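# Pull out and flatten the yellow foosball rod

## Task

Draw the yellow rod closest to the right arm out to its outer stop, rotate it by 90 degrees until its player figures are horizontal, and finish with the robot no longer in contact with that rod (a camera cable resting on it also counts as contact).

## Robot and tools

Robot: two arms, left_arm and right_arm, each with six revolute joints and a parallel two-finger gripper. In the scene frame the origin sits at table-top height midway between the nominal bases; +x points out over the table, +z up, and left_arm is on the +y side (image left/right does not follow arm names). Calibrated bases: left_arm at (-0.028, +0.289, +0.027) m, right_arm at (-0.040, -0.349, +0.007) m, both almost unrotated about z.

Joint order, used in every row and every per-joint list in results: wrist pitch (joint4), shoulder (joint2), wrist yaw (joint5), wrist roll (joint6), elbow (joint3), waist (joint1). Stated ranges in rad: waist -2.618 to 3.054, shoulder 0.000 to 3.142, elbow 0.000 to 3.142, wrist pitch -1.571 to 1.571, wrist yaw -1.571 to 1.571, wrist roll -2.094 to 2.094; the true stops may differ by up to 0.059 rad.

A row is always 14 numbers, each in [-1, 1]: left_arm's six joint values in the order above then its opening, then the same seven for right_arm. Joint values are offsets (not poses) from the Joint targets in force when the action or move starts, not from the previous row. Scale: 1.0 equals 2.224 rad for waist, shoulder and elbow, and 8.485 rad for the three wrist joints. The opening value is absolute: +1 fully open, -1 closed; values between map to grip_measured. Sending 0 for an opening is a real command, so resend the current opening to leave a gripper unchanged. Send 0 for all joints of an arm to keep it where it is.

execute_actions(actions, cameras): actions is a list of actions; each action is a list of up to 15 rows, one per 1/30 s step, padded by repeating the last row to 15 steps. An action that would push any joint more than 0.059 rad beyond its range is rejected for both arms; a malformed action rejects the whole call. An empty list just reports state and images. cameras selects cam_left_wrist and/or cam_right_wrist; omit or ["all"] for both, [] for none.

move(target, speed, blend, opening_speed, blocking, cameras): target is one 14-number row or a list of up to 15 rows; every row's joint values are offsets from the same starting Joint targets. All joints travel together, so the gripper follows a curve, with no obstacle avoidance. speed is the top rate in rad/s of the joint with the longest way to go (0.01 to 12.57, default 0.5), one value or one per target. blend (rad) rounds corners between listed targets. opening_speed (0.2 or more, per second on the -1..+1 scale) ramps finger commands; use it low when closing on anything. Finger changes in later targets are applied only once everything is at rest at that target. blocking=false returns after about 0.5 s while motion continues. The result adds a move: line (done, off_target, moving, held, fault) and limits=held if steps were withheld. done or off_target says nothing about contact.

wait(seconds 0 to 10) lets time pass holding commands. stop brakes a running move. zoom_image(camera, region [x0,y0,x1,y1] pixels, max 504x504) enlarges part of the newest image of a wrist camera. read_manual only returns licence text. finished_scene(scene) ends the current scene using its number; it cannot be undone.

Results: end_effector_position (m) and end_effector_quat_wxyz are in each arm's own base frame; the point lies between the finger pads about 1 cm behind the tips, fingers along gripper +z, opening along y. Readings may be off by a few cm. Joint positions and velocities list each arm's six joints (rad, rad/s) then pad gap (m; 0.094 open). Joint targets are the base for your next offsets. Joint torques follow the same order, include gravity, have offsets and noise; items 2, 5, 6 wrap at ±28 N m. "joint sent to its limit" means a joint was clipped at its stop. "joint command not followed" means the clearance check altered targets. grip_measured reads up to about 2.7 mm wide when empty. Calls with actions also list step-by-step joint positions.

Motion limits: each target may lead the measured angle by at most 0.339 rad (big joints) or 2.2 rad (wrist); if a target would move the gripper over 200 mm from where it is, targets are scaled back, so large moves need several actions. Tiny moves may not start.

Cameras: wrist fisheye images 672x504 from cam_left_wrist and cam_right_wrist, their poses given relative to the carrying arm's base and computed from joint readings (may lag while moving).

Avoid: dropping or flinging things, fast impacts, hard pushing into the table or the rod stops, and any contact between the two arms or one gripper closing on the other's fingers. After pushing against something, command targets back past the measured positions to release the force. Long holding, stretched poses or pushing toward unreachable poses heats motors: MOTOR HOT appears at 75 °C, at 90 °C the arm folds and stops working, at 100 °C it goes limp. Release the rod fully by opening well above grip_measured and moving the gripper clear.

Each tool is called after "Request:" as name(argument=value, ...) on one line, values as JSON.

## Session

Request:
execute_actions(actions=[])

Scene clock: 0.00 s.
left_arm: end_effector_position=(+0.4007, +0.0076, +0.1253) grip_measured=+1.000 end_effector_quat_wxyz=(+0.625, -0.028, +0.778, +0.057) | right_arm: end_effector_position=(+0.3999, -0.0295, +0.1148) grip_measured=+1.000 end_effector_quat_wxyz=(+0.608, +0.063, +0.791, -0.024)
Joint names: [wrist pitch, shoulder, wrist yaw, wrist roll, elbow, waist]
Joint positions: left_arm=[0.966 1.539 -0.191 0.014 0.356 -0.068 0.094] | right_arm=[0.914 1.54 0.071 0.059 0.363 -0.045 0.094]
Joint velocities: within noise
Joint torques (N m): no reading
Heat: left arm: 47 °C; right arm: 43 °C.
Joint targets: left_arm=[0.959 1.536 -0.192 0.014 0.359 -0.068] | right_arm=[0.904 1.537 0.071 0.060 0.366 -0.045]
Tool commands: left_gripper/opening=+1.0 right_gripper/opening=+1.0

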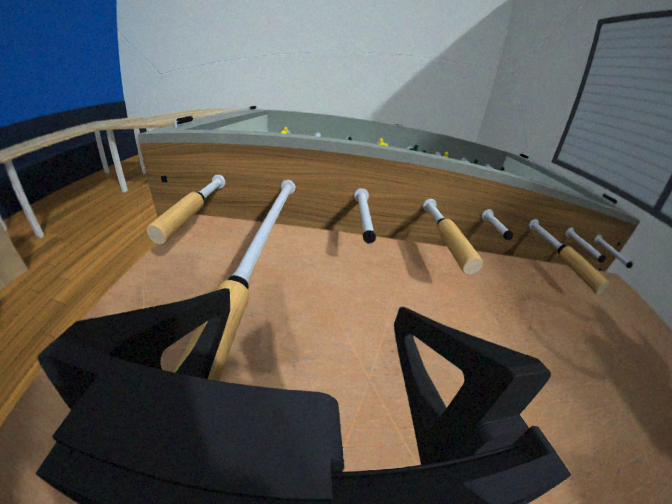

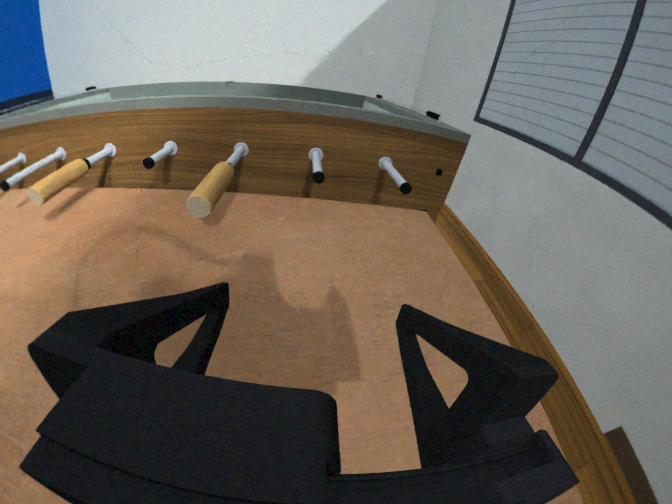

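Request:
zoom_image(camera="cam_left_wrist", region=[230, 80, 630, 300])

Request:
zoom_image(camera="cam_right_wrist", region=[0, 70, 440, 240])

Scaled by 1.260 from the camera's 672x504 image, which has a finer 960x720 frame.

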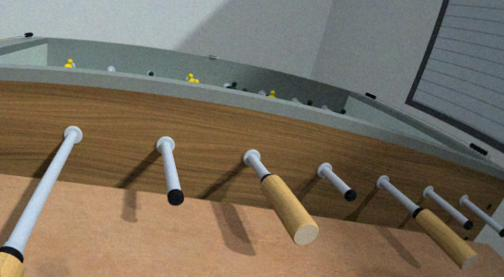

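Scaled by 1.145 from the camera's 672x504 image, which has a finer 960x720 frame.

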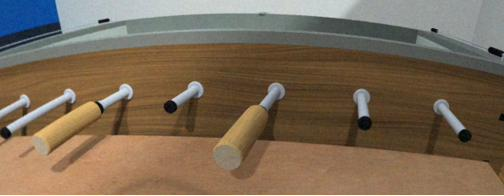

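Request:
move(target=[0,0,0,0,0,0,1,0.0648,0.3686,0.0312,-0.0996,0.2412,0.1569,0.6], speed=1.0)

Scene clock: 92.03 s.
left_arm: end_effector_position=(+0.4007, +0.0076, +0.1253) grip_measured=+1.000 end_effector_quat_wxyz=(+0.625, -0.028, +0.778, +0.057) | right_arm: end_effector_position=(+0.5239, +0.1032, +0.0682) grip_measured=+0.601 end_effector_quat_wxyz=(+0.640, -0.266, +0.664, -0.281)
Joint names: [wrist pitch, shoulder, wrist yaw, wrist roll, elbow, waist]
Joint positions: left_arm=[0.966 1.539 -0.191 0.014 0.356 -0.068 0.094] | right_arm=[1.423 2.333 0.336 -0.787 0.887 0.303 0.075]
Joint velocities: within noise
Joint torques (N m): left_arm=[1.85 -6.37 -0.04 0 5.33 -0.09] | right_arm=[1.99 -7.53 0.06 0.02 5.08 0.14]
Heat: left arm: 46 °C; right arm: 44 °C.
Joint targets: left_arm=[0.959 1.536 -0.192 0.014 0.359 -0.068] | right_arm=[1.454 2.357 0.336 -0.785 0.902 0.304]
move: done
camera_calibration:
cam_right_wrist: T_world_to_cam=[[-0.0494173, -0.559828, 0.827134, 0.0179674], [-0.435142, -0.73335, -0.52235, 0.371934], [0.899005, -0.385733, -0.207364, -0.299228], [0, 0, 0, 1]] pos_world=[0.431739, 0.167394, 0.117369]

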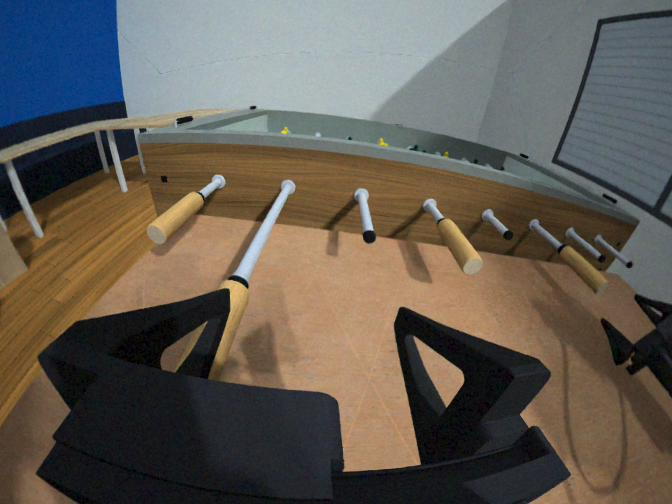

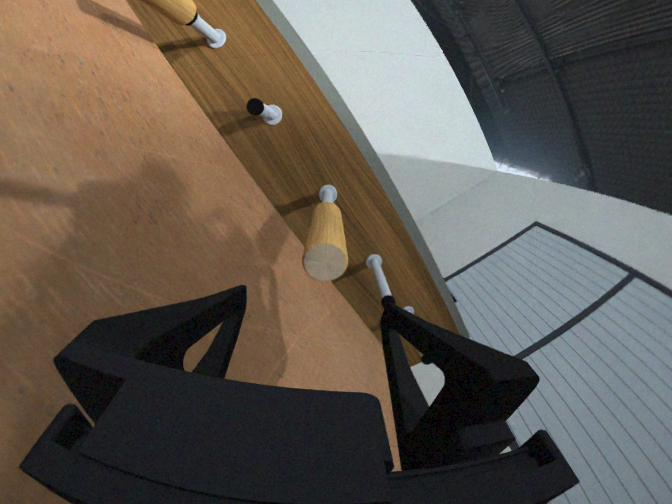

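Request:
move(target=[[0,0,0,0,0,0,1,-0.0404,0.0932,-0.01355,0,0.2478,-0.0418,0.6],[0,0,0,0,0,0,1,-0.0404,0.0932,-0.01355,0,0.2478,-0.0418,-0.55]], speed=0.5, opening_speed=1.0)

Scene clock: 117.27 s.
left_arm: end_effector_position=(+0.4007, +0.0076, +0.1253) grip_measured=+1.000 end_effector_quat_wxyz=(+0.625, -0.028, +0.778, +0.057) | right_arm: end_effector_position=(+0.6378, +0.0996, +0.0762) grip_measured=-0.306 end_effector_quat_wxyz=(+0.651, -0.267, +0.654, -0.278)
Joint names: [wrist pitch, shoulder, wrist yaw, wrist roll, elbow, waist]
Joint positions: left_arm=[0.966 1.539 -0.191 0.014 0.356 -0.068 0.094] | right_arm=[1.112 2.54 0.232 -0.792 1.431 0.217 0.033]
Joint velocities: within noise
Joint torques (N m): left_arm=[1.84 -6.38 -0.05 0.01 5.31 -0.03] | right_arm=[1.71 -10.11 -0.09 0.08 7.34 -0.5]
Heat: left arm: 45 °C; right arm: 47 °C.
Joint targets: left_arm=[0.959 1.536 -0.192 0.014 0.359 -0.068] | right_arm=[1.111 2.564 0.221 -0.785 1.454 0.211]
move: done
camera_calibration:
cam_right_wrist: T_world_to_cam=[[-0.0602465, -0.563211, 0.824114, 0.0223866], [-0.408508, -0.739396, -0.535177, 0.407644], [0.910764, -0.368899, -0.18553, -0.412178], [0, 0, 0, 1]] pos_world=[0.543271, 0.161967, 0.123241]

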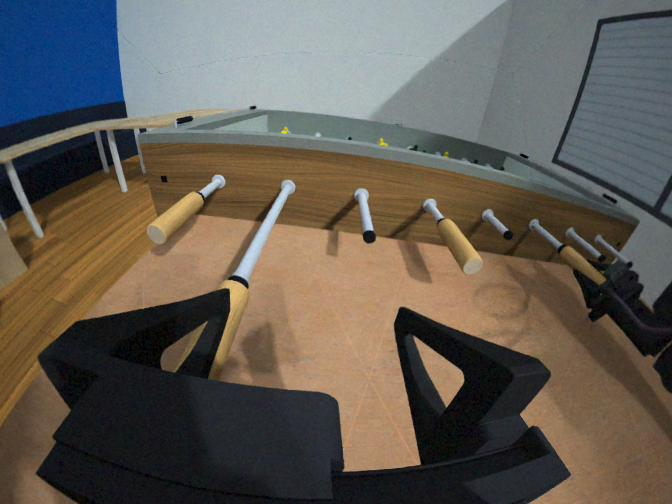

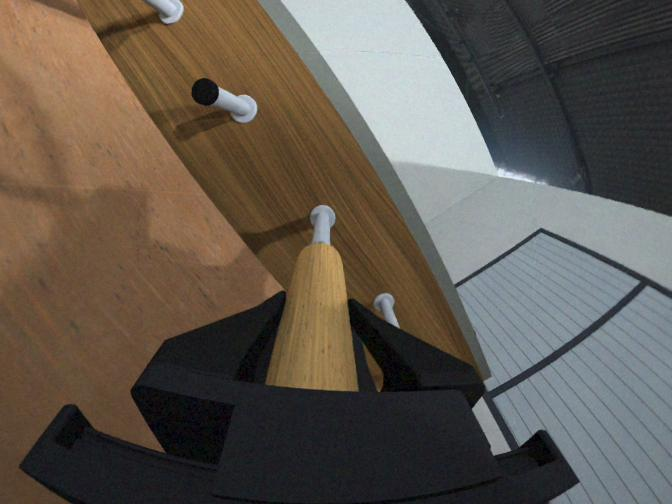

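Request:
move(target=[[0,0,0,0,0,0,1,0.02425,-0.07365,0.00466,0,-0.1666,0.01776,-0.55],[0,0,0,0,0,0,1,0.04478,-0.11556,0.0098,0,-0.2869,0.0374,-0.55]], speed=0.35, blend=0.03)

Scene clock: 138.60 s.
left_arm: end_effector_position=(+0.4007, +0.0076, +0.1253) grip_measured=+1.000 end_effector_quat_wxyz=(+0.625, -0.028, +0.778, +0.057) | right_arm: end_effector_position=(+0.5142, +0.0999, +0.0704) grip_measured=-0.306 end_effector_quat_wxyz=(+0.648, -0.271, +0.656, -0.277)
Joint names: [wrist pitch, shoulder, wrist yaw, wrist roll, elbow, waist]
Joint positions: left_arm=[0.966 1.539 -0.191 0.014 0.356 -0.068 0.094] | right_arm=[1.479 2.323 0.306 -0.794 0.837 0.292 0.033]
Joint velocities: within noise
Joint torques (N m): left_arm=[1.83 -6.37 -0.04 0.01 5.34 -0.02] | right_arm=[1.83 -10.35 0.02 0.1 2.14 0.2]
Heat: left arm: 45 °C; right arm: 46 °C.
Joint targets: left_arm=[0.959 1.536 -0.192 0.014 0.359 -0.068] | right_arm=[1.491 2.308 0.304 -0.785 0.816 0.294]
move: done
camera_calibration:
cam_right_wrist: T_world_to_cam=[[-0.0503806, -0.559321, 0.827419, 0.0142517], [-0.412747, -0.742752, -0.527219, 0.356145], [0.909451, -0.368076, -0.193438, -0.299477], [0, 0, 0, 1]] pos_world=[0.420075, 0.162268, 0.118044]

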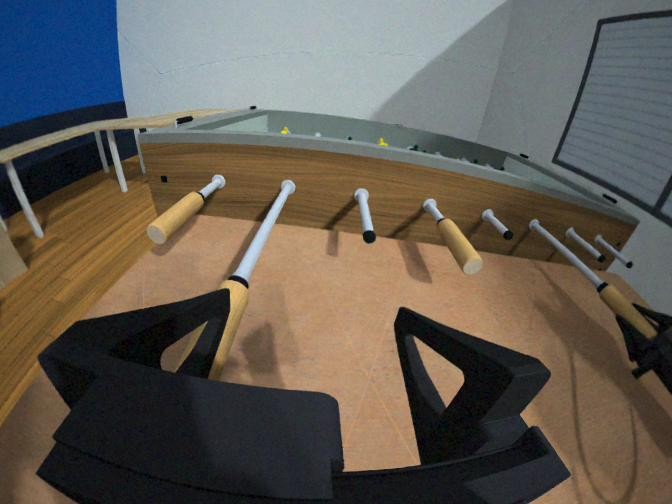

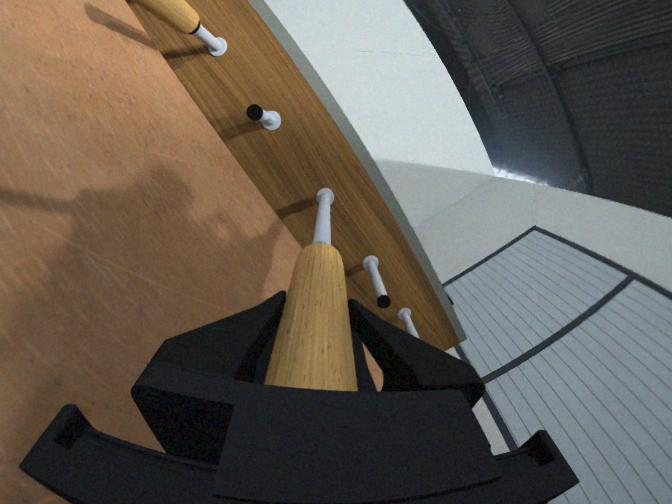

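Request:
move(target=[0,0,0,0,0,0,1,0,0,0,0.1855,0,0,-0.55], speed=1.2)

Scene clock: 183.40 s.
left_arm: end_effector_position=(+0.4007, +0.0076, +0.1253) grip_measured=+1.000 end_effector_quat_wxyz=(+0.625, -0.028, +0.778, +0.057) | right_arm: end_effector_position=(+0.5136, +0.1042, +0.0709) grip_measured=-0.306 end_effector_quat_wxyz=(+0.653, +0.260, +0.660, +0.266)
Joint names: [wrist pitch, shoulder, wrist yaw, wrist roll, elbow, waist]
Joint positions: left_arm=[0.966 1.539 -0.191 0.014 0.356 -0.068 0.094] | right_arm=[1.479 2.32 0.281 0.763 0.834 0.292 0.033]
Joint velocities: within noise
Joint torques (N m): left_arm=[1.85 -6.38 -0.03 0 5.34 -0.06] | right_arm=[1.82 -10.15 0.3 0.32 2.36 0.2]
Heat: left arm: 44 °C; right arm: 46 °C.
Joint targets: left_arm=[0.959 1.536 -0.192 0.014 0.359 -0.068] | right_arm=[1.491 2.307 0.304 0.789 0.816 0.294]
move: done
camera_calibration:
cam_right_wrist: T_world_to_cam=[[-0.0432143, -0.835017, -0.548525, 0.138778], [-0.410394, 0.515414, -0.75228, 0.243117], [0.910884, 0.192602, -0.364959, -0.344272], [0, 0, 0, 1]] pos_world=[0.419363, 0.0568838, 0.13337]

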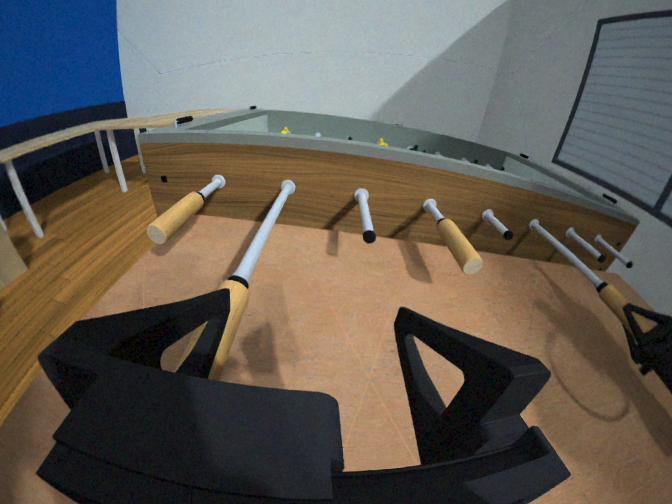

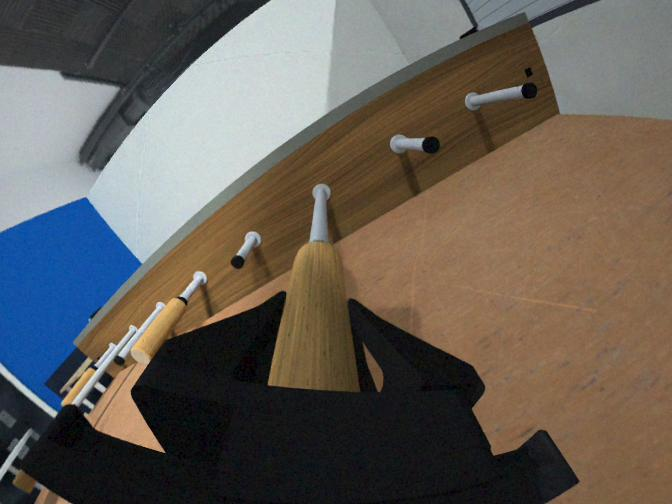

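Request:
move(target=[[0,0,0,0,0,0,1,0,0,0,0,0,0,0.6],[0,0,0,0,0,0,1,0,0,0,-0.093,0,0,0.6],[0,0,0,0,0,0,1,-0.0765,-0.1497,-0.0052,-0.0812,-0.0153,-0.0009,0.6],[0,0,0,0,0,0,1,-0.1634,-0.1779,-0.0118,-0.0731,0.1307,-0.0135,0.6]], speed=0.8, opening_speed=1.5)

Scene clock: 236.50 s.
left_arm: end_effector_position=(+0.4007, +0.0076, +0.1253) grip_measured=+1.000 end_effector_quat_wxyz=(+0.625, -0.028, +0.778, +0.057) | right_arm: end_effector_position=(+0.4922, +0.0992, +0.0563) grip_measured=+0.598 end_effector_quat_wxyz=(+0.413, -0.010, +0.910, -0.010)
Joint names: [wrist pitch, shoulder, wrist yaw, wrist roll, elbow, waist]
Joint positions: left_arm=[0.966 1.539 -0.191 0.014 0.356 -0.068 0.094] | right_arm=[0.112 1.932 0.214 0.156 1.082 0.272 0.075]
Joint velocities: within noise
Joint torques (N m): left_arm=[1.84 -6.35 -0.04 0.01 5.34 -0.08] | right_arm=[1.43 -10.3 -0.01 0.15 8.13 -0.68]
Heat: left arm: 44 °C; right arm: 47 °C.
Joint targets: left_arm=[0.959 1.536 -0.192 0.014 0.359 -0.068] | right_arm=[0.104 1.912 0.204 0.169 1.106 0.264]
move: done
camera_calibration:
cam_right_wrist: T_world_to_cam=[[0.0899063, -0.977148, 0.192609, 0.032511], [-0.89482, -0.164163, -0.415148, 0.512784], [0.437281, -0.135026, -0.889131, -0.0339401], [0, 0, 0, 1]] pos_world=[0.470767, 0.111365, 0.176442]

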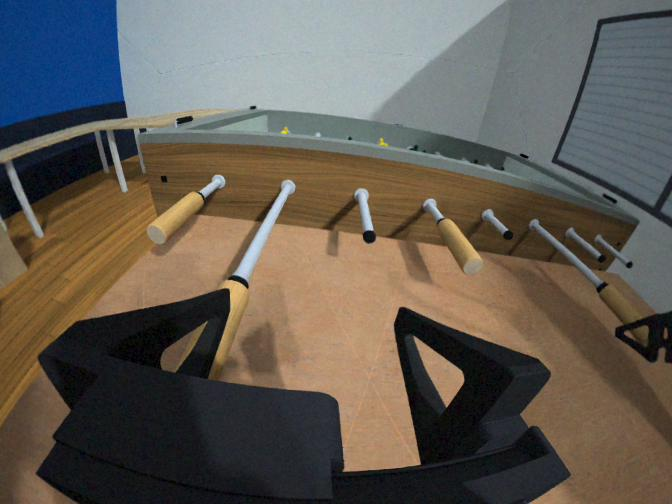

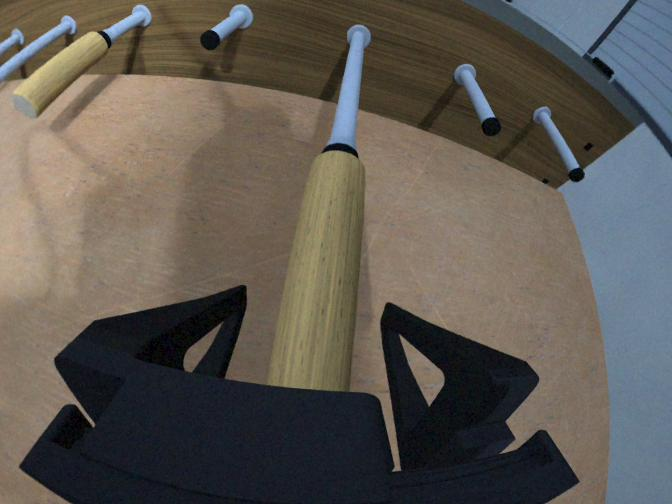

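Request:
move(target=[[0,0,0,0,0,0,1,-0.0009,-0.0094,0,0.0007,0.0112,0,0.6],[0,0,0,0,0,0,1,-0.0009,-0.0094,0,0.0007,0.0112,0,-0.55],[0,0,0,0,0,0,1,0.0023,-0.0533,0.0029,0.003,-0.0448,0.0132,-0.55]], speed=0.3, opening_speed=1.2)

Scene clock: 255.53 s.
left_arm: end_effector_position=(+0.4007, +0.0076, +0.1253) grip_measured=+1.000 end_effector_quat_wxyz=(+0.625, -0.028, +0.778, +0.057) | right_arm: end_effector_position=(+0.4903, +0.1024, +0.0781) grip_measured=-0.306 end_effector_quat_wxyz=(+0.444, +0.001, +0.896, +0.005)
Joint names: [wrist pitch, shoulder, wrist yaw, wrist roll, elbow, waist]
Joint positions: left_arm=[0.966 1.539 -0.191 0.014 0.356 -0.068 0.094] | right_arm=[0.163 1.873 0.213 0.179 1.04 0.279 0.033]
Joint velocities: within noise
Joint torques (N m): left_arm=[1.84 -6.32 -0.05 0.01 5.34 -0.03] | right_arm=[1.16 -14.82 0.3 0.17 3.95 1.31]
Heat: left arm: 44 °C; right arm: 47 °C.
Joint targets: left_arm=[0.959 1.536 -0.192 0.014 0.359 -0.068] | right_arm=[0.124 1.793 0.229 0.194 1.007 0.293]
move: off_target (right_arm); right_arm: the shoulder is farthest, 0.079 rad from its target
camera_calibration:
cam_right_wrist: T_world_to_cam=[[0.0710602, -0.984433, 0.160758, 0.0441504], [-0.866073, -0.140846, -0.479666, 0.509099], [0.494841, -0.105143, -0.862599, -0.0467038], [0, 0, 0, 1]] pos_world=[0.460891, 0.110257, 0.196813]

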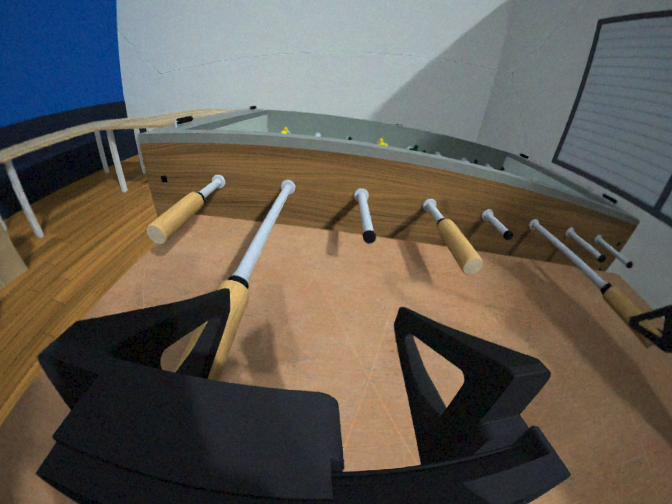

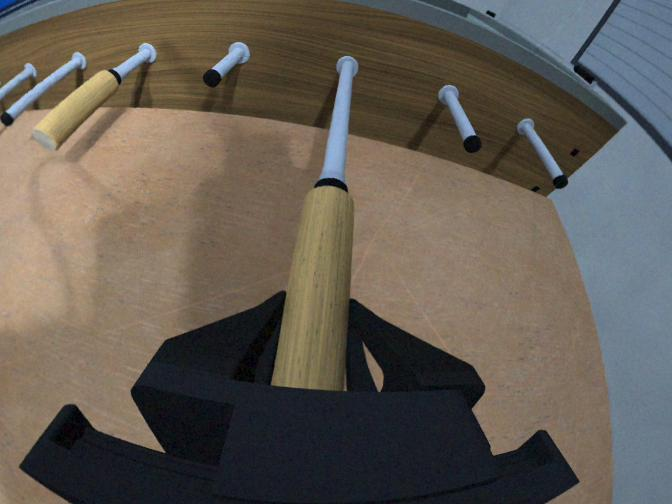

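Request:
move(target=[[0,0,0,0,0,0,1,0.0046,0.0256,-0.0019,-0.0018,0.0238,-0.0063,-0.55],[0,0,0,0,0,0,1,0.0046,0.0256,-0.0019,-0.0018,0.0238,-0.0063,0.6],[0,0,0,0,0,0,1,0.0046,-0.1767,-0.0019,-0.0018,0.0238,-0.0063,0.6]], speed=0.5, opening_speed=1.5)

Scene clock: 281.57 s.
left_arm: end_effector_position=(+0.4007, +0.0076, +0.1253) grip_measured=+1.000 end_effector_quat_wxyz=(+0.625, -0.028, +0.778, +0.057) | right_arm: end_effector_position=(+0.4587, +0.0939, +0.2996) grip_measured=+0.598 end_effector_quat_wxyz=(+0.633, +0.028, +0.771, +0.064)
Joint names: [wrist pitch, shoulder, wrist yaw, wrist roll, elbow, waist]
Joint positions: left_arm=[0.966 1.539 -0.191 0.014 0.356 -0.068 0.094] | right_arm=[0.168 1.406 0.21 0.179 1.04 0.279 0.075]
Joint velocities: within noise
Joint torques (N m): left_arm=[1.84 -6.35 -0.05 0.01 5.35 -0.09] | right_arm=[1.69 -5.63 0.09 0 9.03 0.06]
Heat: left arm: 43 °C; right arm: 48 °C.
Joint targets: left_arm=[0.959 1.536 -0.192 0.014 0.359 -0.068] | right_arm=[0.163 1.400 0.212 0.179 1.060 0.279]
move: done
camera_calibration:
cam_right_wrist: T_world_to_cam=[[0.0246682, -0.998428, 0.0503266, 0.0580589], [-0.564607, -0.0554586, -0.823494, 0.543617], [0.824991, -0.00810066, -0.565088, -0.0905443], [0, 0, 0, 1]] pos_world=[0.380196, 0.0873824, 0.393578]

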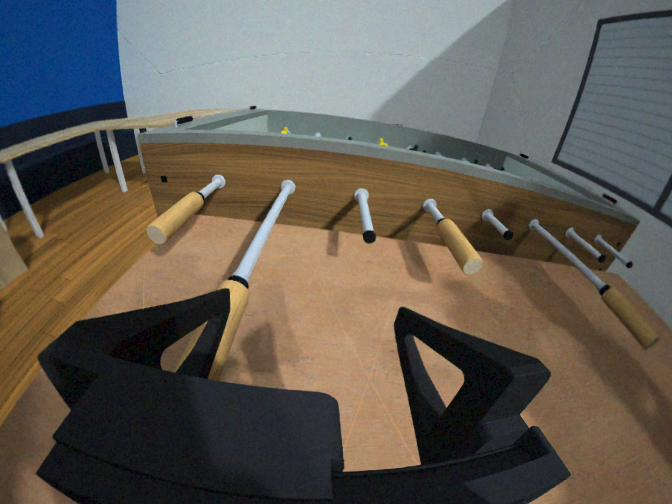

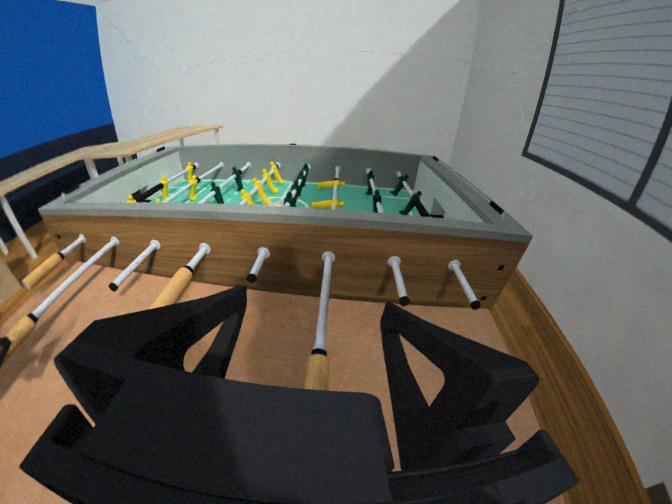

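Request:
finished_scene(scene=1)

The scene is finished: the task was done.


## Next scene

The same job, from a new start.

Request:
execute_actions(actions=[])

Scene clock: 0.00 s.
left_arm: end_effector_position=(+0.3899, -0.0004, +0.1147) grip_measured=+1.000 end_effector_quat_wxyz=(+0.609, -0.026, +0.793, +0.006) | right_arm: end_effector_position=(+0.3960, -0.0474, +0.1154) grip_measured=+1.000 end_effector_quat_wxyz=(+0.595, +0.094, +0.794, -0.086)
Joint names: [wrist pitch, shoulder, wrist yaw, wrist roll, elbow, waist]
Joint positions: left_arm=[0.911 1.495 -0.08 -0.043 0.322 -0.04 0.094] | right_arm=[0.848 1.518 0.234 0.044 0.38 -0.018 0.094]
Joint velocities: within noise
Joint torques (N m): no reading
Heat: left arm: 42 °C; right arm: 40 °C.
Joint targets: left_arm=[0.899 1.493 -0.081 -0.042 0.324 -0.040] | right_arm=[0.837 1.515 0.234 0.045 0.383 -0.018]
Tool commands: left_gripper/opening=+1.0 right_gripper/opening=+1.0
camera_calibration:
cam_left_wrist: T_world_to_cam=[[0.0222135, -0.980285, 0.196335, -0.0420869], [-0.593611, -0.170951, -0.786385, 0.357186], [0.804446, -0.0990782, -0.585705, -0.125405], [0, 0, 0, 1]] pos_world=[0.313846, 0.00737939, 0.215698]
cam_right_wrist: T_world_to_cam=[[-0.244005, -0.947103, 0.208463, 0.0183839], [-0.655393, 0.00260904, -0.755284, 0.379511], [0.714788, -0.320918, -0.621361, -0.108823], [0, 0, 0, 1]] pos_world=[0.331, -0.0185021, 0.215188]

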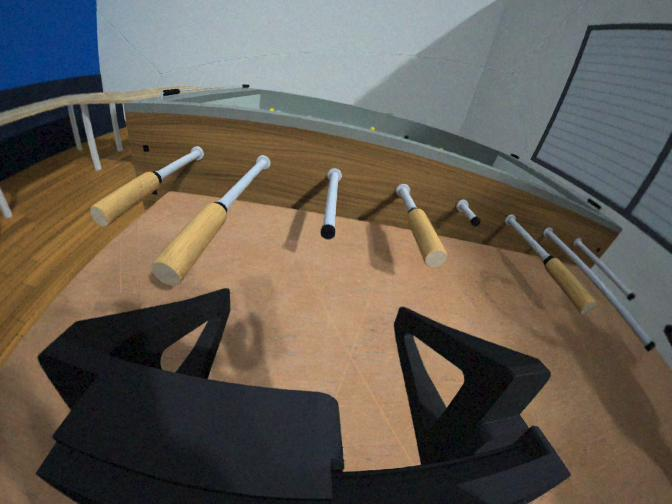

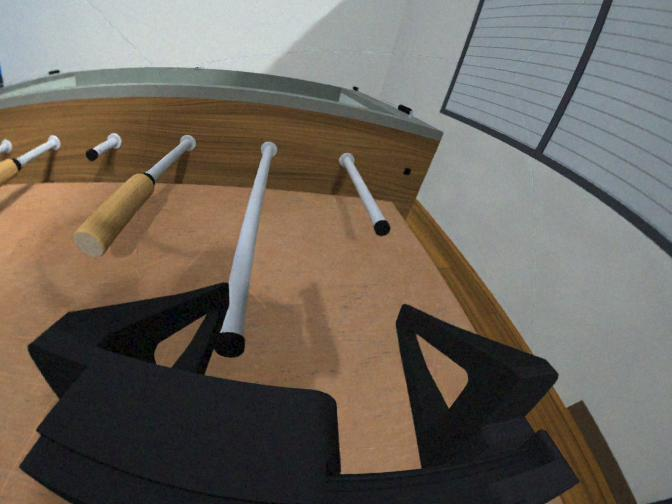

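Request:
move(target=[[0,0,0,0,0,0,1,0,-0.1057,0,0,0,0,0.7],[0,0,0,0,0,0,1,0.0542,0.2821,0.02396,-0.0053,0.3338,0.1755,0.7]], speed=1.2, blend=0.1, opening_speed=2, cameras=["cam_right_wrist"])

Scene clock: 76.90 s.
left_arm: end_effector_position=(+0.3899, -0.0004, +0.1147) grip_measured=+1.000 end_effector_quat_wxyz=(+0.609, -0.026, +0.793, +0.006) | right_arm: end_effector_position=(+0.5497, +0.1375, +0.2236) grip_measured=+0.702 end_effector_quat_wxyz=(+0.785, +0.059, +0.616, +0.018)
Joint names: [wrist pitch, shoulder, wrist yaw, wrist roll, elbow, waist]
Joint positions: left_arm=[0.911 1.495 -0.08 -0.043 0.322 -0.04 0.094] | right_arm=[1.288 2.128 0.437 0.006 1.1 0.377 0.08]
Joint velocities: within noise
Joint torques (N m): left_arm=[1.9 -5.76 -0.04 0.02 5.34 -0.06] | right_arm=[1.7 -8.68 -0.04 -0.06 7.54 -0.36]
Heat: left arm: 41 °C; right arm: 41 °C.
Joint targets: left_arm=[0.899 1.493 -0.081 -0.042 0.324 -0.040] | right_arm=[1.297 2.142 0.438 0.000 1.125 0.372]
move: done
camera_calibration:
cam_right_wrist: T_world_to_cam=[[-0.135039, -0.989688, 0.0477805, 0.190266], [-0.176314, -0.0234512, -0.984055, 0.35279], [0.975027, -0.14131, -0.171329, -0.360463], [0, 0, 0, 1]] pos_world=[0.439357, 0.14564, 0.276316]
Images, in order (width x height): cam_right_wrist 672x504.

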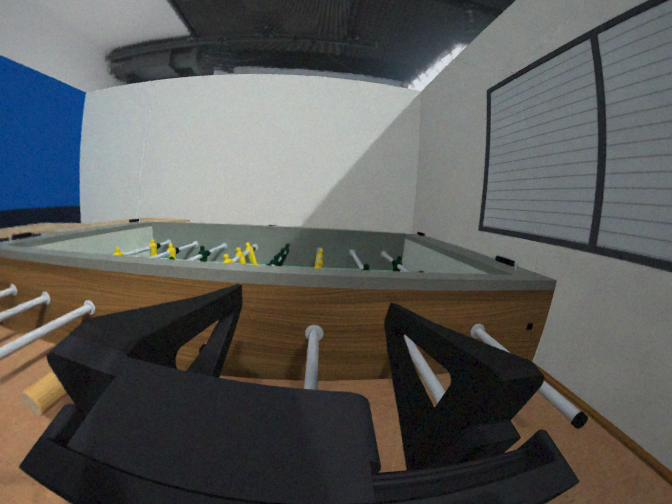

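Request:
move(target=[[0,0,0,0,0,0,1,0,0.1261,0.0011,0,0,0.0018,0.7],[0,0,0,0,0,0,1,0,0.1261,0.0011,0,0,0.0018,-0.55],[0,0,0,0,0,0,1,0.01556,0.0925,0.0083,-0.0943,-0.0927,0.0299,-0.55],[0,0,0,0,0,0,1,0.0242,0.0517,0.0171,-0.1874,-0.1801,0.0634,-0.55]], speed=[0.5,0.5,0.8,0.8], blend=[0,0,0.05,0], opening_speed=1.5)

Scene clock: 101.40 s.
left_arm: end_effector_position=(+0.3899, -0.0004, +0.1147) grip_measured=+1.000 end_effector_quat_wxyz=(+0.609, -0.026, +0.793, +0.006) | right_arm: end_effector_position=(+0.4765, +0.1492, +0.0701) grip_measured=-0.312 end_effector_quat_wxyz=(+0.470, -0.494, +0.518, -0.516)
Joint names: [wrist pitch, shoulder, wrist yaw, wrist roll, elbow, waist]
Joint positions: left_arm=[0.911 1.495 -0.08 -0.043 0.322 -0.04 0.094] | right_arm=[1.477 2.289 0.563 -1.578 0.782 0.493 0.032]
Joint velocities: within noise
Joint torques (N m): left_arm=[1.88 -5.75 -0.02 0.02 5.31 -0.08] | right_arm=[1.92 -11.48 0.27 -0.1 -0.75 1.83]
Heat: left arm: 41 °C; right arm: 43 °C.
Joint targets: left_arm=[0.899 1.493 -0.081 -0.042 0.324 -0.040] | right_arm=[1.502 2.257 0.583 -1.590 0.725 0.513]
move: off_target (right_arm); right_arm: the elbow is farthest, 0.058 rad from its target
camera_calibration:
cam_left_wrist: T_world_to_cam=[[0.0222135, -0.980285, 0.196335, -0.0420869], [-0.593611, -0.170951, -0.786385, 0.357186], [0.804446, -0.0990782, -0.585705, -0.125405], [0, 0, 0, 1]] pos_world=[0.313846, 0.00737939, 0.215698]
cam_right_wrist: T_world_to_cam=[[-0.0100811, 0.202447, 0.979241, -0.103305], [-0.456868, -0.872034, 0.175579, 0.368148], [0.889478, -0.445614, 0.101282, -0.246573], [0, 0, 0, 1]] pos_world=[0.386474, 0.232075, 0.0614944]

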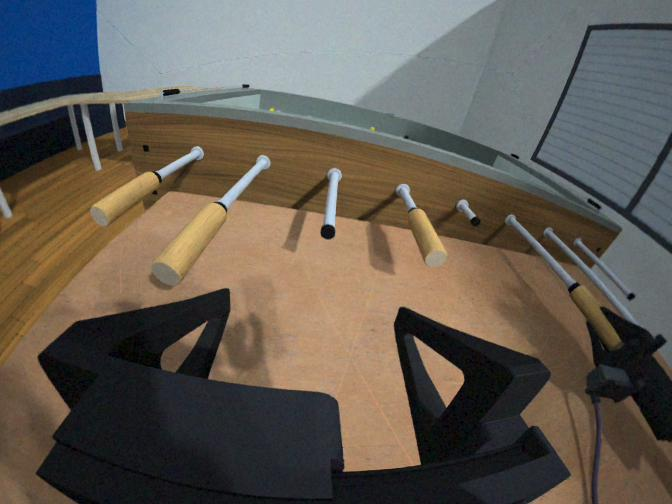

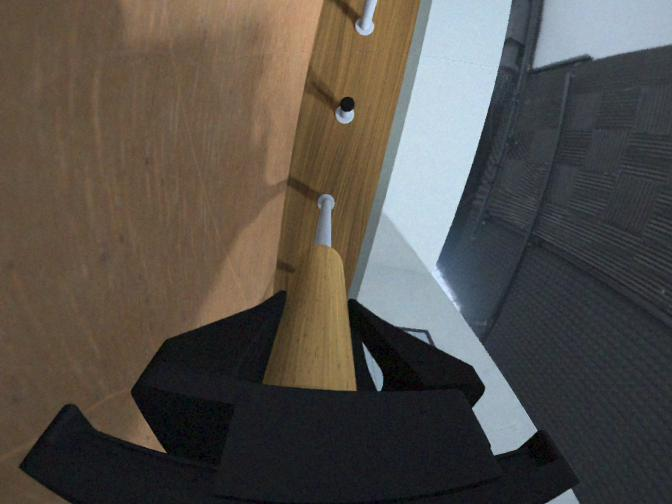

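Request:
move(target=[[0,0,0,0,0,0,1,-0.0014,0.0216,-0.0021,0,0.0337,-0.009,-0.55],[0,0,0,0,0,0,1,-0.0014,0.0216,-0.0021,0,0.0337,-0.009,0.65],[0,0,0,0,0,0,1,-0.0014,0.0216,-0.0021,0.1874,0.0337,-0.009,0.65],[0,0,0,0,0,0,1,-0.0014,-0.1358,-0.0021,0.1874,0.0337,-0.009,0.65]], speed=[0.4,0.5,1.2,0.8], blend=[0,0,0.1,0], opening_speed=2)

Scene clock: 121.13 s.
left_arm: end_effector_position=(+0.3899, -0.0004, +0.1147) grip_measured=+1.000 end_effector_quat_wxyz=(+0.609, -0.026, +0.793, +0.006) | right_arm: end_effector_position=(+0.4696, +0.1450, +0.2282) grip_measured=+0.648 end_effector_quat_wxyz=(+0.792, +0.075, +0.606, +0.023)
Joint names: [wrist pitch, shoulder, wrist yaw, wrist roll, elbow, waist]
Joint positions: left_arm=[0.911 1.495 -0.08 -0.043 0.322 -0.04 0.094] | right_arm=[1.472 1.959 0.564 -0.015 0.793 0.493 0.077]
Joint velocities: within noise
Joint torques (N m): left_arm=[1.88 -5.75 -0.03 0.02 5.33 -0.02] | right_arm=[1.69 -8.01 -0.06 0.2 5.45 0.1]
Heat: left arm: 41 °C; right arm: 44 °C.
Joint targets: left_arm=[0.899 1.493 -0.081 -0.042 0.324 -0.040] | right_arm=[1.490 1.955 0.565 0.000 0.800 0.493]
move: done
camera_calibration:
cam_left_wrist: T_world_to_cam=[[0.0222135, -0.980285, 0.196335, -0.0420869], [-0.593611, -0.170951, -0.786385, 0.357186], [0.804446, -0.0990782, -0.585705, -0.125405], [0, 0, 0, 1]] pos_world=[0.313846, 0.00737939, 0.215698]
cam_right_wrist: T_world_to_cam=[[-0.147325, -0.988999, 0.0133021, 0.200257], [-0.151373, 0.00925464, -0.988433, 0.327957], [0.977436, -0.147635, -0.151071, -0.285306], [0, 0, 0, 1]] pos_world=[0.358015, 0.152897, 0.278398]

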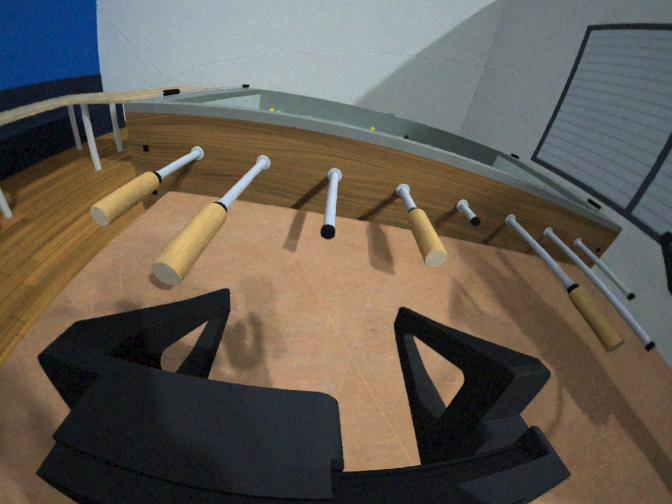

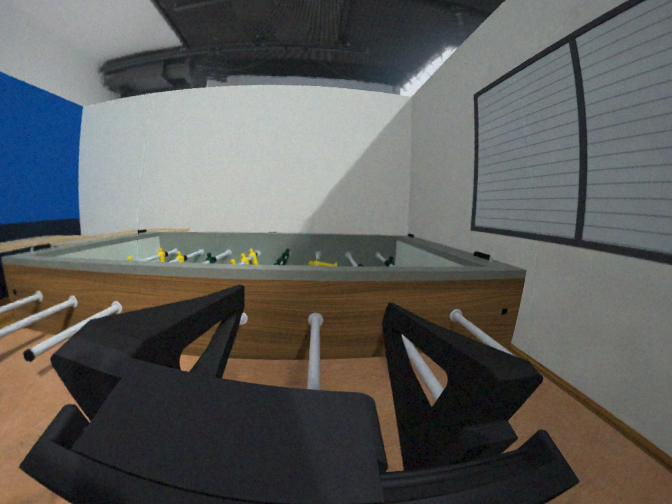

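Request:
finished_scene(scene=2)

The scene is finished: the task was done.


## Next scene

The same job, from a new start.

Request:
execute_actions(actions=[])

Scene clock: 0.00 s.
left_arm: end_effector_position=(+0.4127, +0.0165, +0.1264) grip_measured=+1.000 end_effector_quat_wxyz=(+0.618, -0.002, +0.786, +0.007) | right_arm: end_effector_position=(+0.3903, -0.0463, +0.1052) grip_measured=+1.000 end_effector_quat_wxyz=(+0.587, +0.098, +0.798, -0.097)
Joint names: [wrist pitch, shoulder, wrist yaw, wrist roll, elbow, waist]
Joint positions: left_arm=[0.901 1.55 0.039 0.018 0.411 0.054 0.094] | right_arm=[0.871 1.537 0.276 0.046 0.357 0.003 0.094]
Joint velocities: within noise
Joint torques (N m): no reading
Heat: left arm: 40 °C; right arm: 38 °C.
Joint targets: left_arm=[0.889 1.548 0.039 0.019 0.413 0.054] | right_arm=[0.861 1.534 0.277 0.048 0.360 0.003]
Tool commands: left_gripper/opening=+1.0 right_gripper/opening=+1.0
camera_calibration:
cam_left_wrist: T_world_to_cam=[[-0.0177666, -0.985889, 0.166453, -0.00796993], [-0.580802, -0.125334, -0.804339, 0.378982], [0.813851, -0.110967, -0.570379, -0.140833], [0, 0, 0, 1]] pos_world=[0.334589, 0.0240143, 0.225829]
cam_right_wrist: T_world_to_cam=[[-0.259, -0.939853, 0.222701, 0.0247898], [-0.669431, 0.00846419, -0.742826, 0.372487], [0.696262, -0.341475, -0.631359, -0.103415], [0, 0, 0, 1]] pos_world=[0.327779, -0.0151678, 0.20588]

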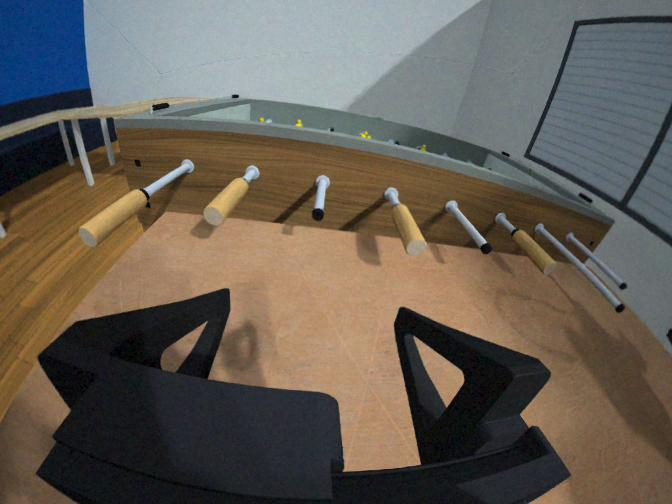

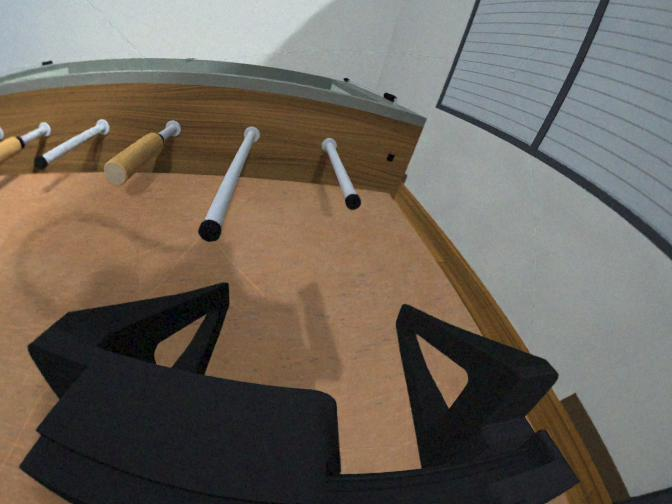

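Request:
move(target=[[0,0,0,0,0,0,1,0,-0.1097,0,0,0,0,0.7],[0,0,0,0,0,0,1,0.0077,0.3961,0.01465,-0.0057,0.6334,0.1467,0.7]], speed=1.3, blend=0.1, opening_speed=2, cameras=["cam_right_wrist"])

Scene clock: 39.70 s.
left_arm: end_effector_position=(+0.4127, +0.0165, +0.1264) grip_measured=+1.000 end_effector_quat_wxyz=(+0.618, -0.002, +0.786, +0.007) | right_arm: end_effector_position=(+0.6568, +0.1548, +0.2566) grip_measured=+0.703 end_effector_quat_wxyz=(+0.787, +0.058, +0.614, +0.011)
Joint names: [wrist pitch, shoulder, wrist yaw, wrist roll, elbow, waist]
Joint positions: left_arm=[0.901 1.55 0.039 0.018 0.411 0.054 0.094] | right_arm=[0.919 2.397 0.401 0.003 1.741 0.333 0.08]
Joint velocities: within noise
Joint torques (N m): left_arm=[1.85 -6.82 -0.01 0.01 5.63 -0.02] | right_arm=[1.64 -11.45 -0.05 -0.04 8.91 -0.31]
Heat: left arm: 40 °C; right arm: 40 °C.
Joint targets: left_arm=[0.889 1.548 0.039 0.019 0.413 0.054] | right_arm=[0.926 2.415 0.402 -0.001 1.769 0.330]
move: done
camera_calibration:
cam_right_wrist: T_world_to_cam=[[-0.144796, -0.987781, 0.0576493, 0.223969], [-0.171175, -0.0323778, -0.984708, 0.402811], [0.974542, -0.15245, -0.164396, -0.456495], [0, 0, 0, 1]] pos_world=[0.546255, 0.164682, 0.308694]
Images, in order (width x height): cam_right_wrist 672x504.

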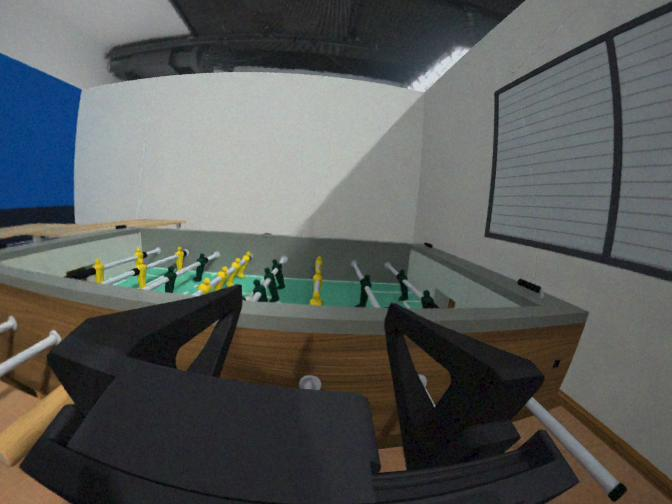

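Request:
move(target=[[0,0,0,0,0,0,1,0,0.1259,0.00165,0,0,0.0027,0.7],[0,0,0,0,0,0,1,0,0.1259,0.00165,0,0,0.0027,-0.55],[0,0,0,0,0,0,1,0.0248,0.0526,0.0086,-0.0707,-0.1678,0.0291,-0.55],[0,0,0,0,0,0,1,0.0457,-0.0011,0.0172,-0.1532,-0.3013,0.062,-0.55],[0,0,0,0,0,0,1,0.065,-0.0407,0.0285,-0.1874,-0.4145,0.1052,-0.55]], speed=[0.5,0.5,0.7,0.7,0.3], blend=[0,0,0.05,0.05,0], opening_speed=1.5)

Scene clock: 67.00 s.
left_arm: end_effector_position=(+0.4127, +0.0165, +0.1264) grip_measured=+1.000 end_effector_quat_wxyz=(+0.618, -0.002, +0.786, +0.007) | right_arm: end_effector_position=(+0.4975, +0.1714, +0.0702) grip_measured=-0.312 end_effector_quat_wxyz=(+0.472, -0.482, +0.521, -0.523)
Joint names: [wrist pitch, shoulder, wrist yaw, wrist roll, elbow, waist]
Joint positions: left_arm=[0.901 1.55 0.039 0.018 0.411 0.054 0.094] | right_arm=[1.419 2.353 0.616 -1.578 0.925 0.527 0.032]
Joint velocities: within noise
Joint torques (N m): left_arm=[1.87 -6.76 -0.01 0.01 5.68 -0.06] | right_arm=[2.15 -12.1 0.35 -0.1 -1.96 3.32]
Heat: left arm: 40 °C; right arm: 42 °C.
Joint targets: left_arm=[0.889 1.548 0.039 0.019 0.413 0.054] | right_arm=[1.478 2.325 0.644 -1.591 0.847 0.564]
move: off_target (right_arm); right_arm: the elbow is farthest, 0.078 rad from its target
camera_calibration:
cam_left_wrist: T_world_to_cam=[[-0.0177666, -0.985889, 0.166453, -0.00796993], [-0.580802, -0.125334, -0.804339, 0.378982], [0.813851, -0.110967, -0.570379, -0.140833], [0, 0, 0, 1]] pos_world=[0.334589, 0.0240143, 0.225829]
cam_right_wrist: T_world_to_cam=[[-0.0253945, 0.192863, 0.980897, -0.0985152], [-0.476716, -0.864797, 0.157694, 0.406969], [0.87869, -0.463605, 0.113902, -0.247912], [0, 0, 0, 1]] pos_world=[0.409345, 0.256012, 0.0606945]

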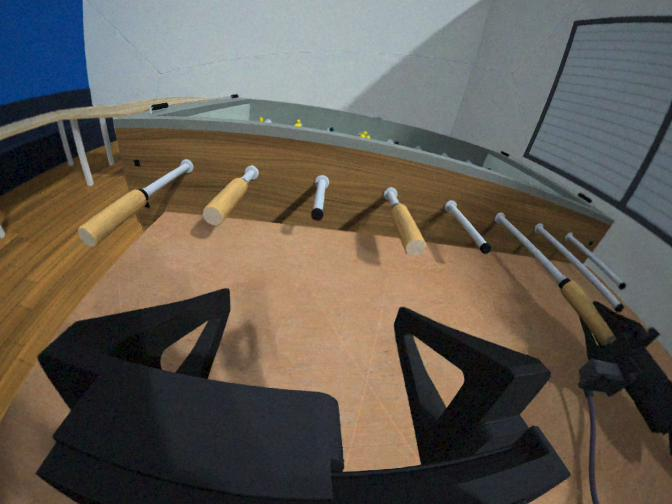

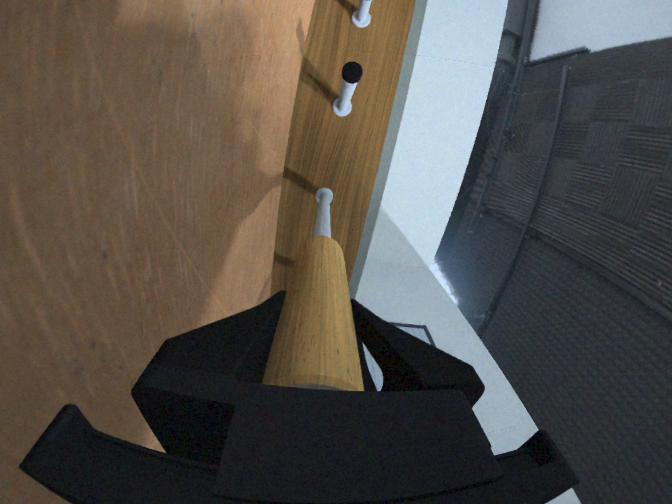

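Request:
move(target=[[0,0,0,0,0,0,1,-0.0045,0.0157,-0.0031,0,0.0373,-0.0155,-0.55],[0,0,0,0,0,0,1,-0.0045,0.0157,-0.0031,0,0.0373,-0.0155,0.65],[0,0,0,0,0,0,1,-0.0045,0.0157,-0.0031,0.1875,0.0373,-0.0155,0.65],[0,0,0,0,0,0,1,-0.0045,-0.1417,-0.0031,0.1875,0.0373,-0.0155,0.65]], speed=[0.4,0.5,1.2,0.8], blend=[0,0,0.1,0], opening_speed=2)

Scene clock: 81.20 s.
left_arm: end_effector_position=(+0.4127, +0.0165, +0.1264) grip_measured=+1.000 end_effector_quat_wxyz=(+0.618, -0.002, +0.786, +0.007) | right_arm: end_effector_position=(+0.4872, +0.1641, +0.2458) grip_measured=+0.648 end_effector_quat_wxyz=(+0.801, +0.096, +0.590, +0.030)
Joint names: [wrist pitch, shoulder, wrist yaw, wrist roll, elbow, waist]
Joint positions: left_arm=[0.901 1.55 0.039 0.018 0.411 0.054 0.094] | right_arm=[1.432 2.01 0.617 -0.013 0.935 0.525 0.077]
Joint velocities: within noise
Joint torques (N m): left_arm=[1.85 -6.79 -0.01 0.03 5.61 -0.09] | right_arm=[1.52 -8.62 -0.09 0.14 4.98 0.4]
Heat: left arm: 40 °C; right arm: 44 °C.
Joint targets: left_arm=[0.889 1.548 0.039 0.019 0.413 0.054] | right_arm=[1.439 2.009 0.617 0.000 0.930 0.529]
move: done
camera_calibration:
cam_left_wrist: T_world_to_cam=[[-0.0177666, -0.985889, 0.166453, -0.00796993], [-0.580802, -0.125334, -0.804339, 0.378982], [0.813851, -0.110967, -0.570379, -0.140833], [0, 0, 0, 1]] pos_world=[0.334589, 0.0240143, 0.225829]
cam_right_wrist: T_world_to_cam=[[-0.163636, -0.985977, -0.0327398, 0.2403], [-0.115717, 0.0521416, -0.991913, 0.32431], [0.979711, -0.158524, -0.122627, -0.303261], [0, 0, 0, 1]] pos_world=[0.373957, 0.171946, 0.292367]

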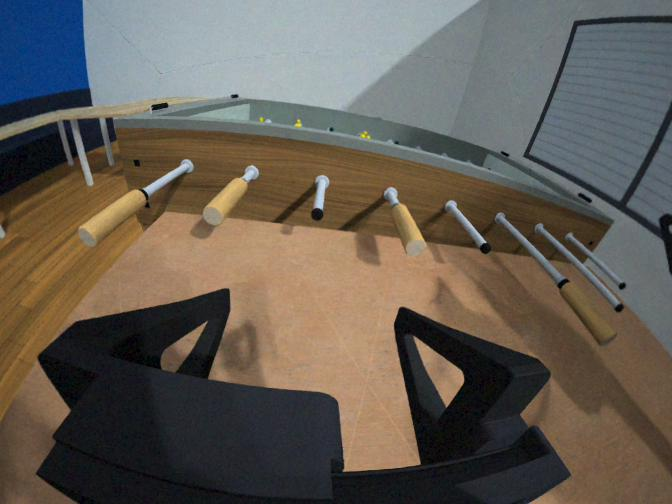

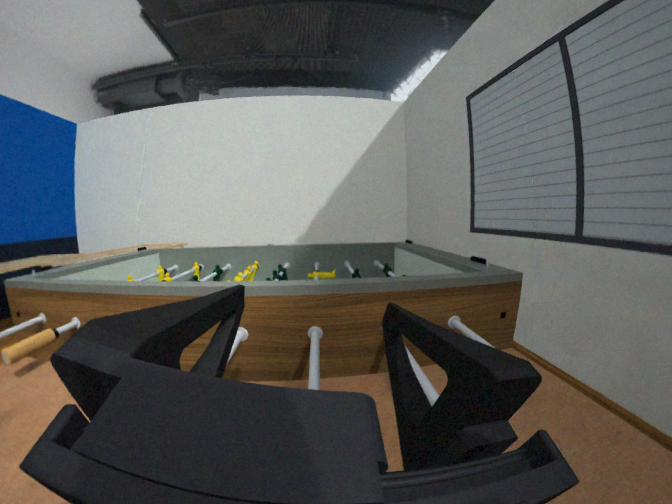

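Men lie flat, rod is at its stop, and the hand is clear.

Request:
finished_scene(scene=3)

The scene is finished: the task was done.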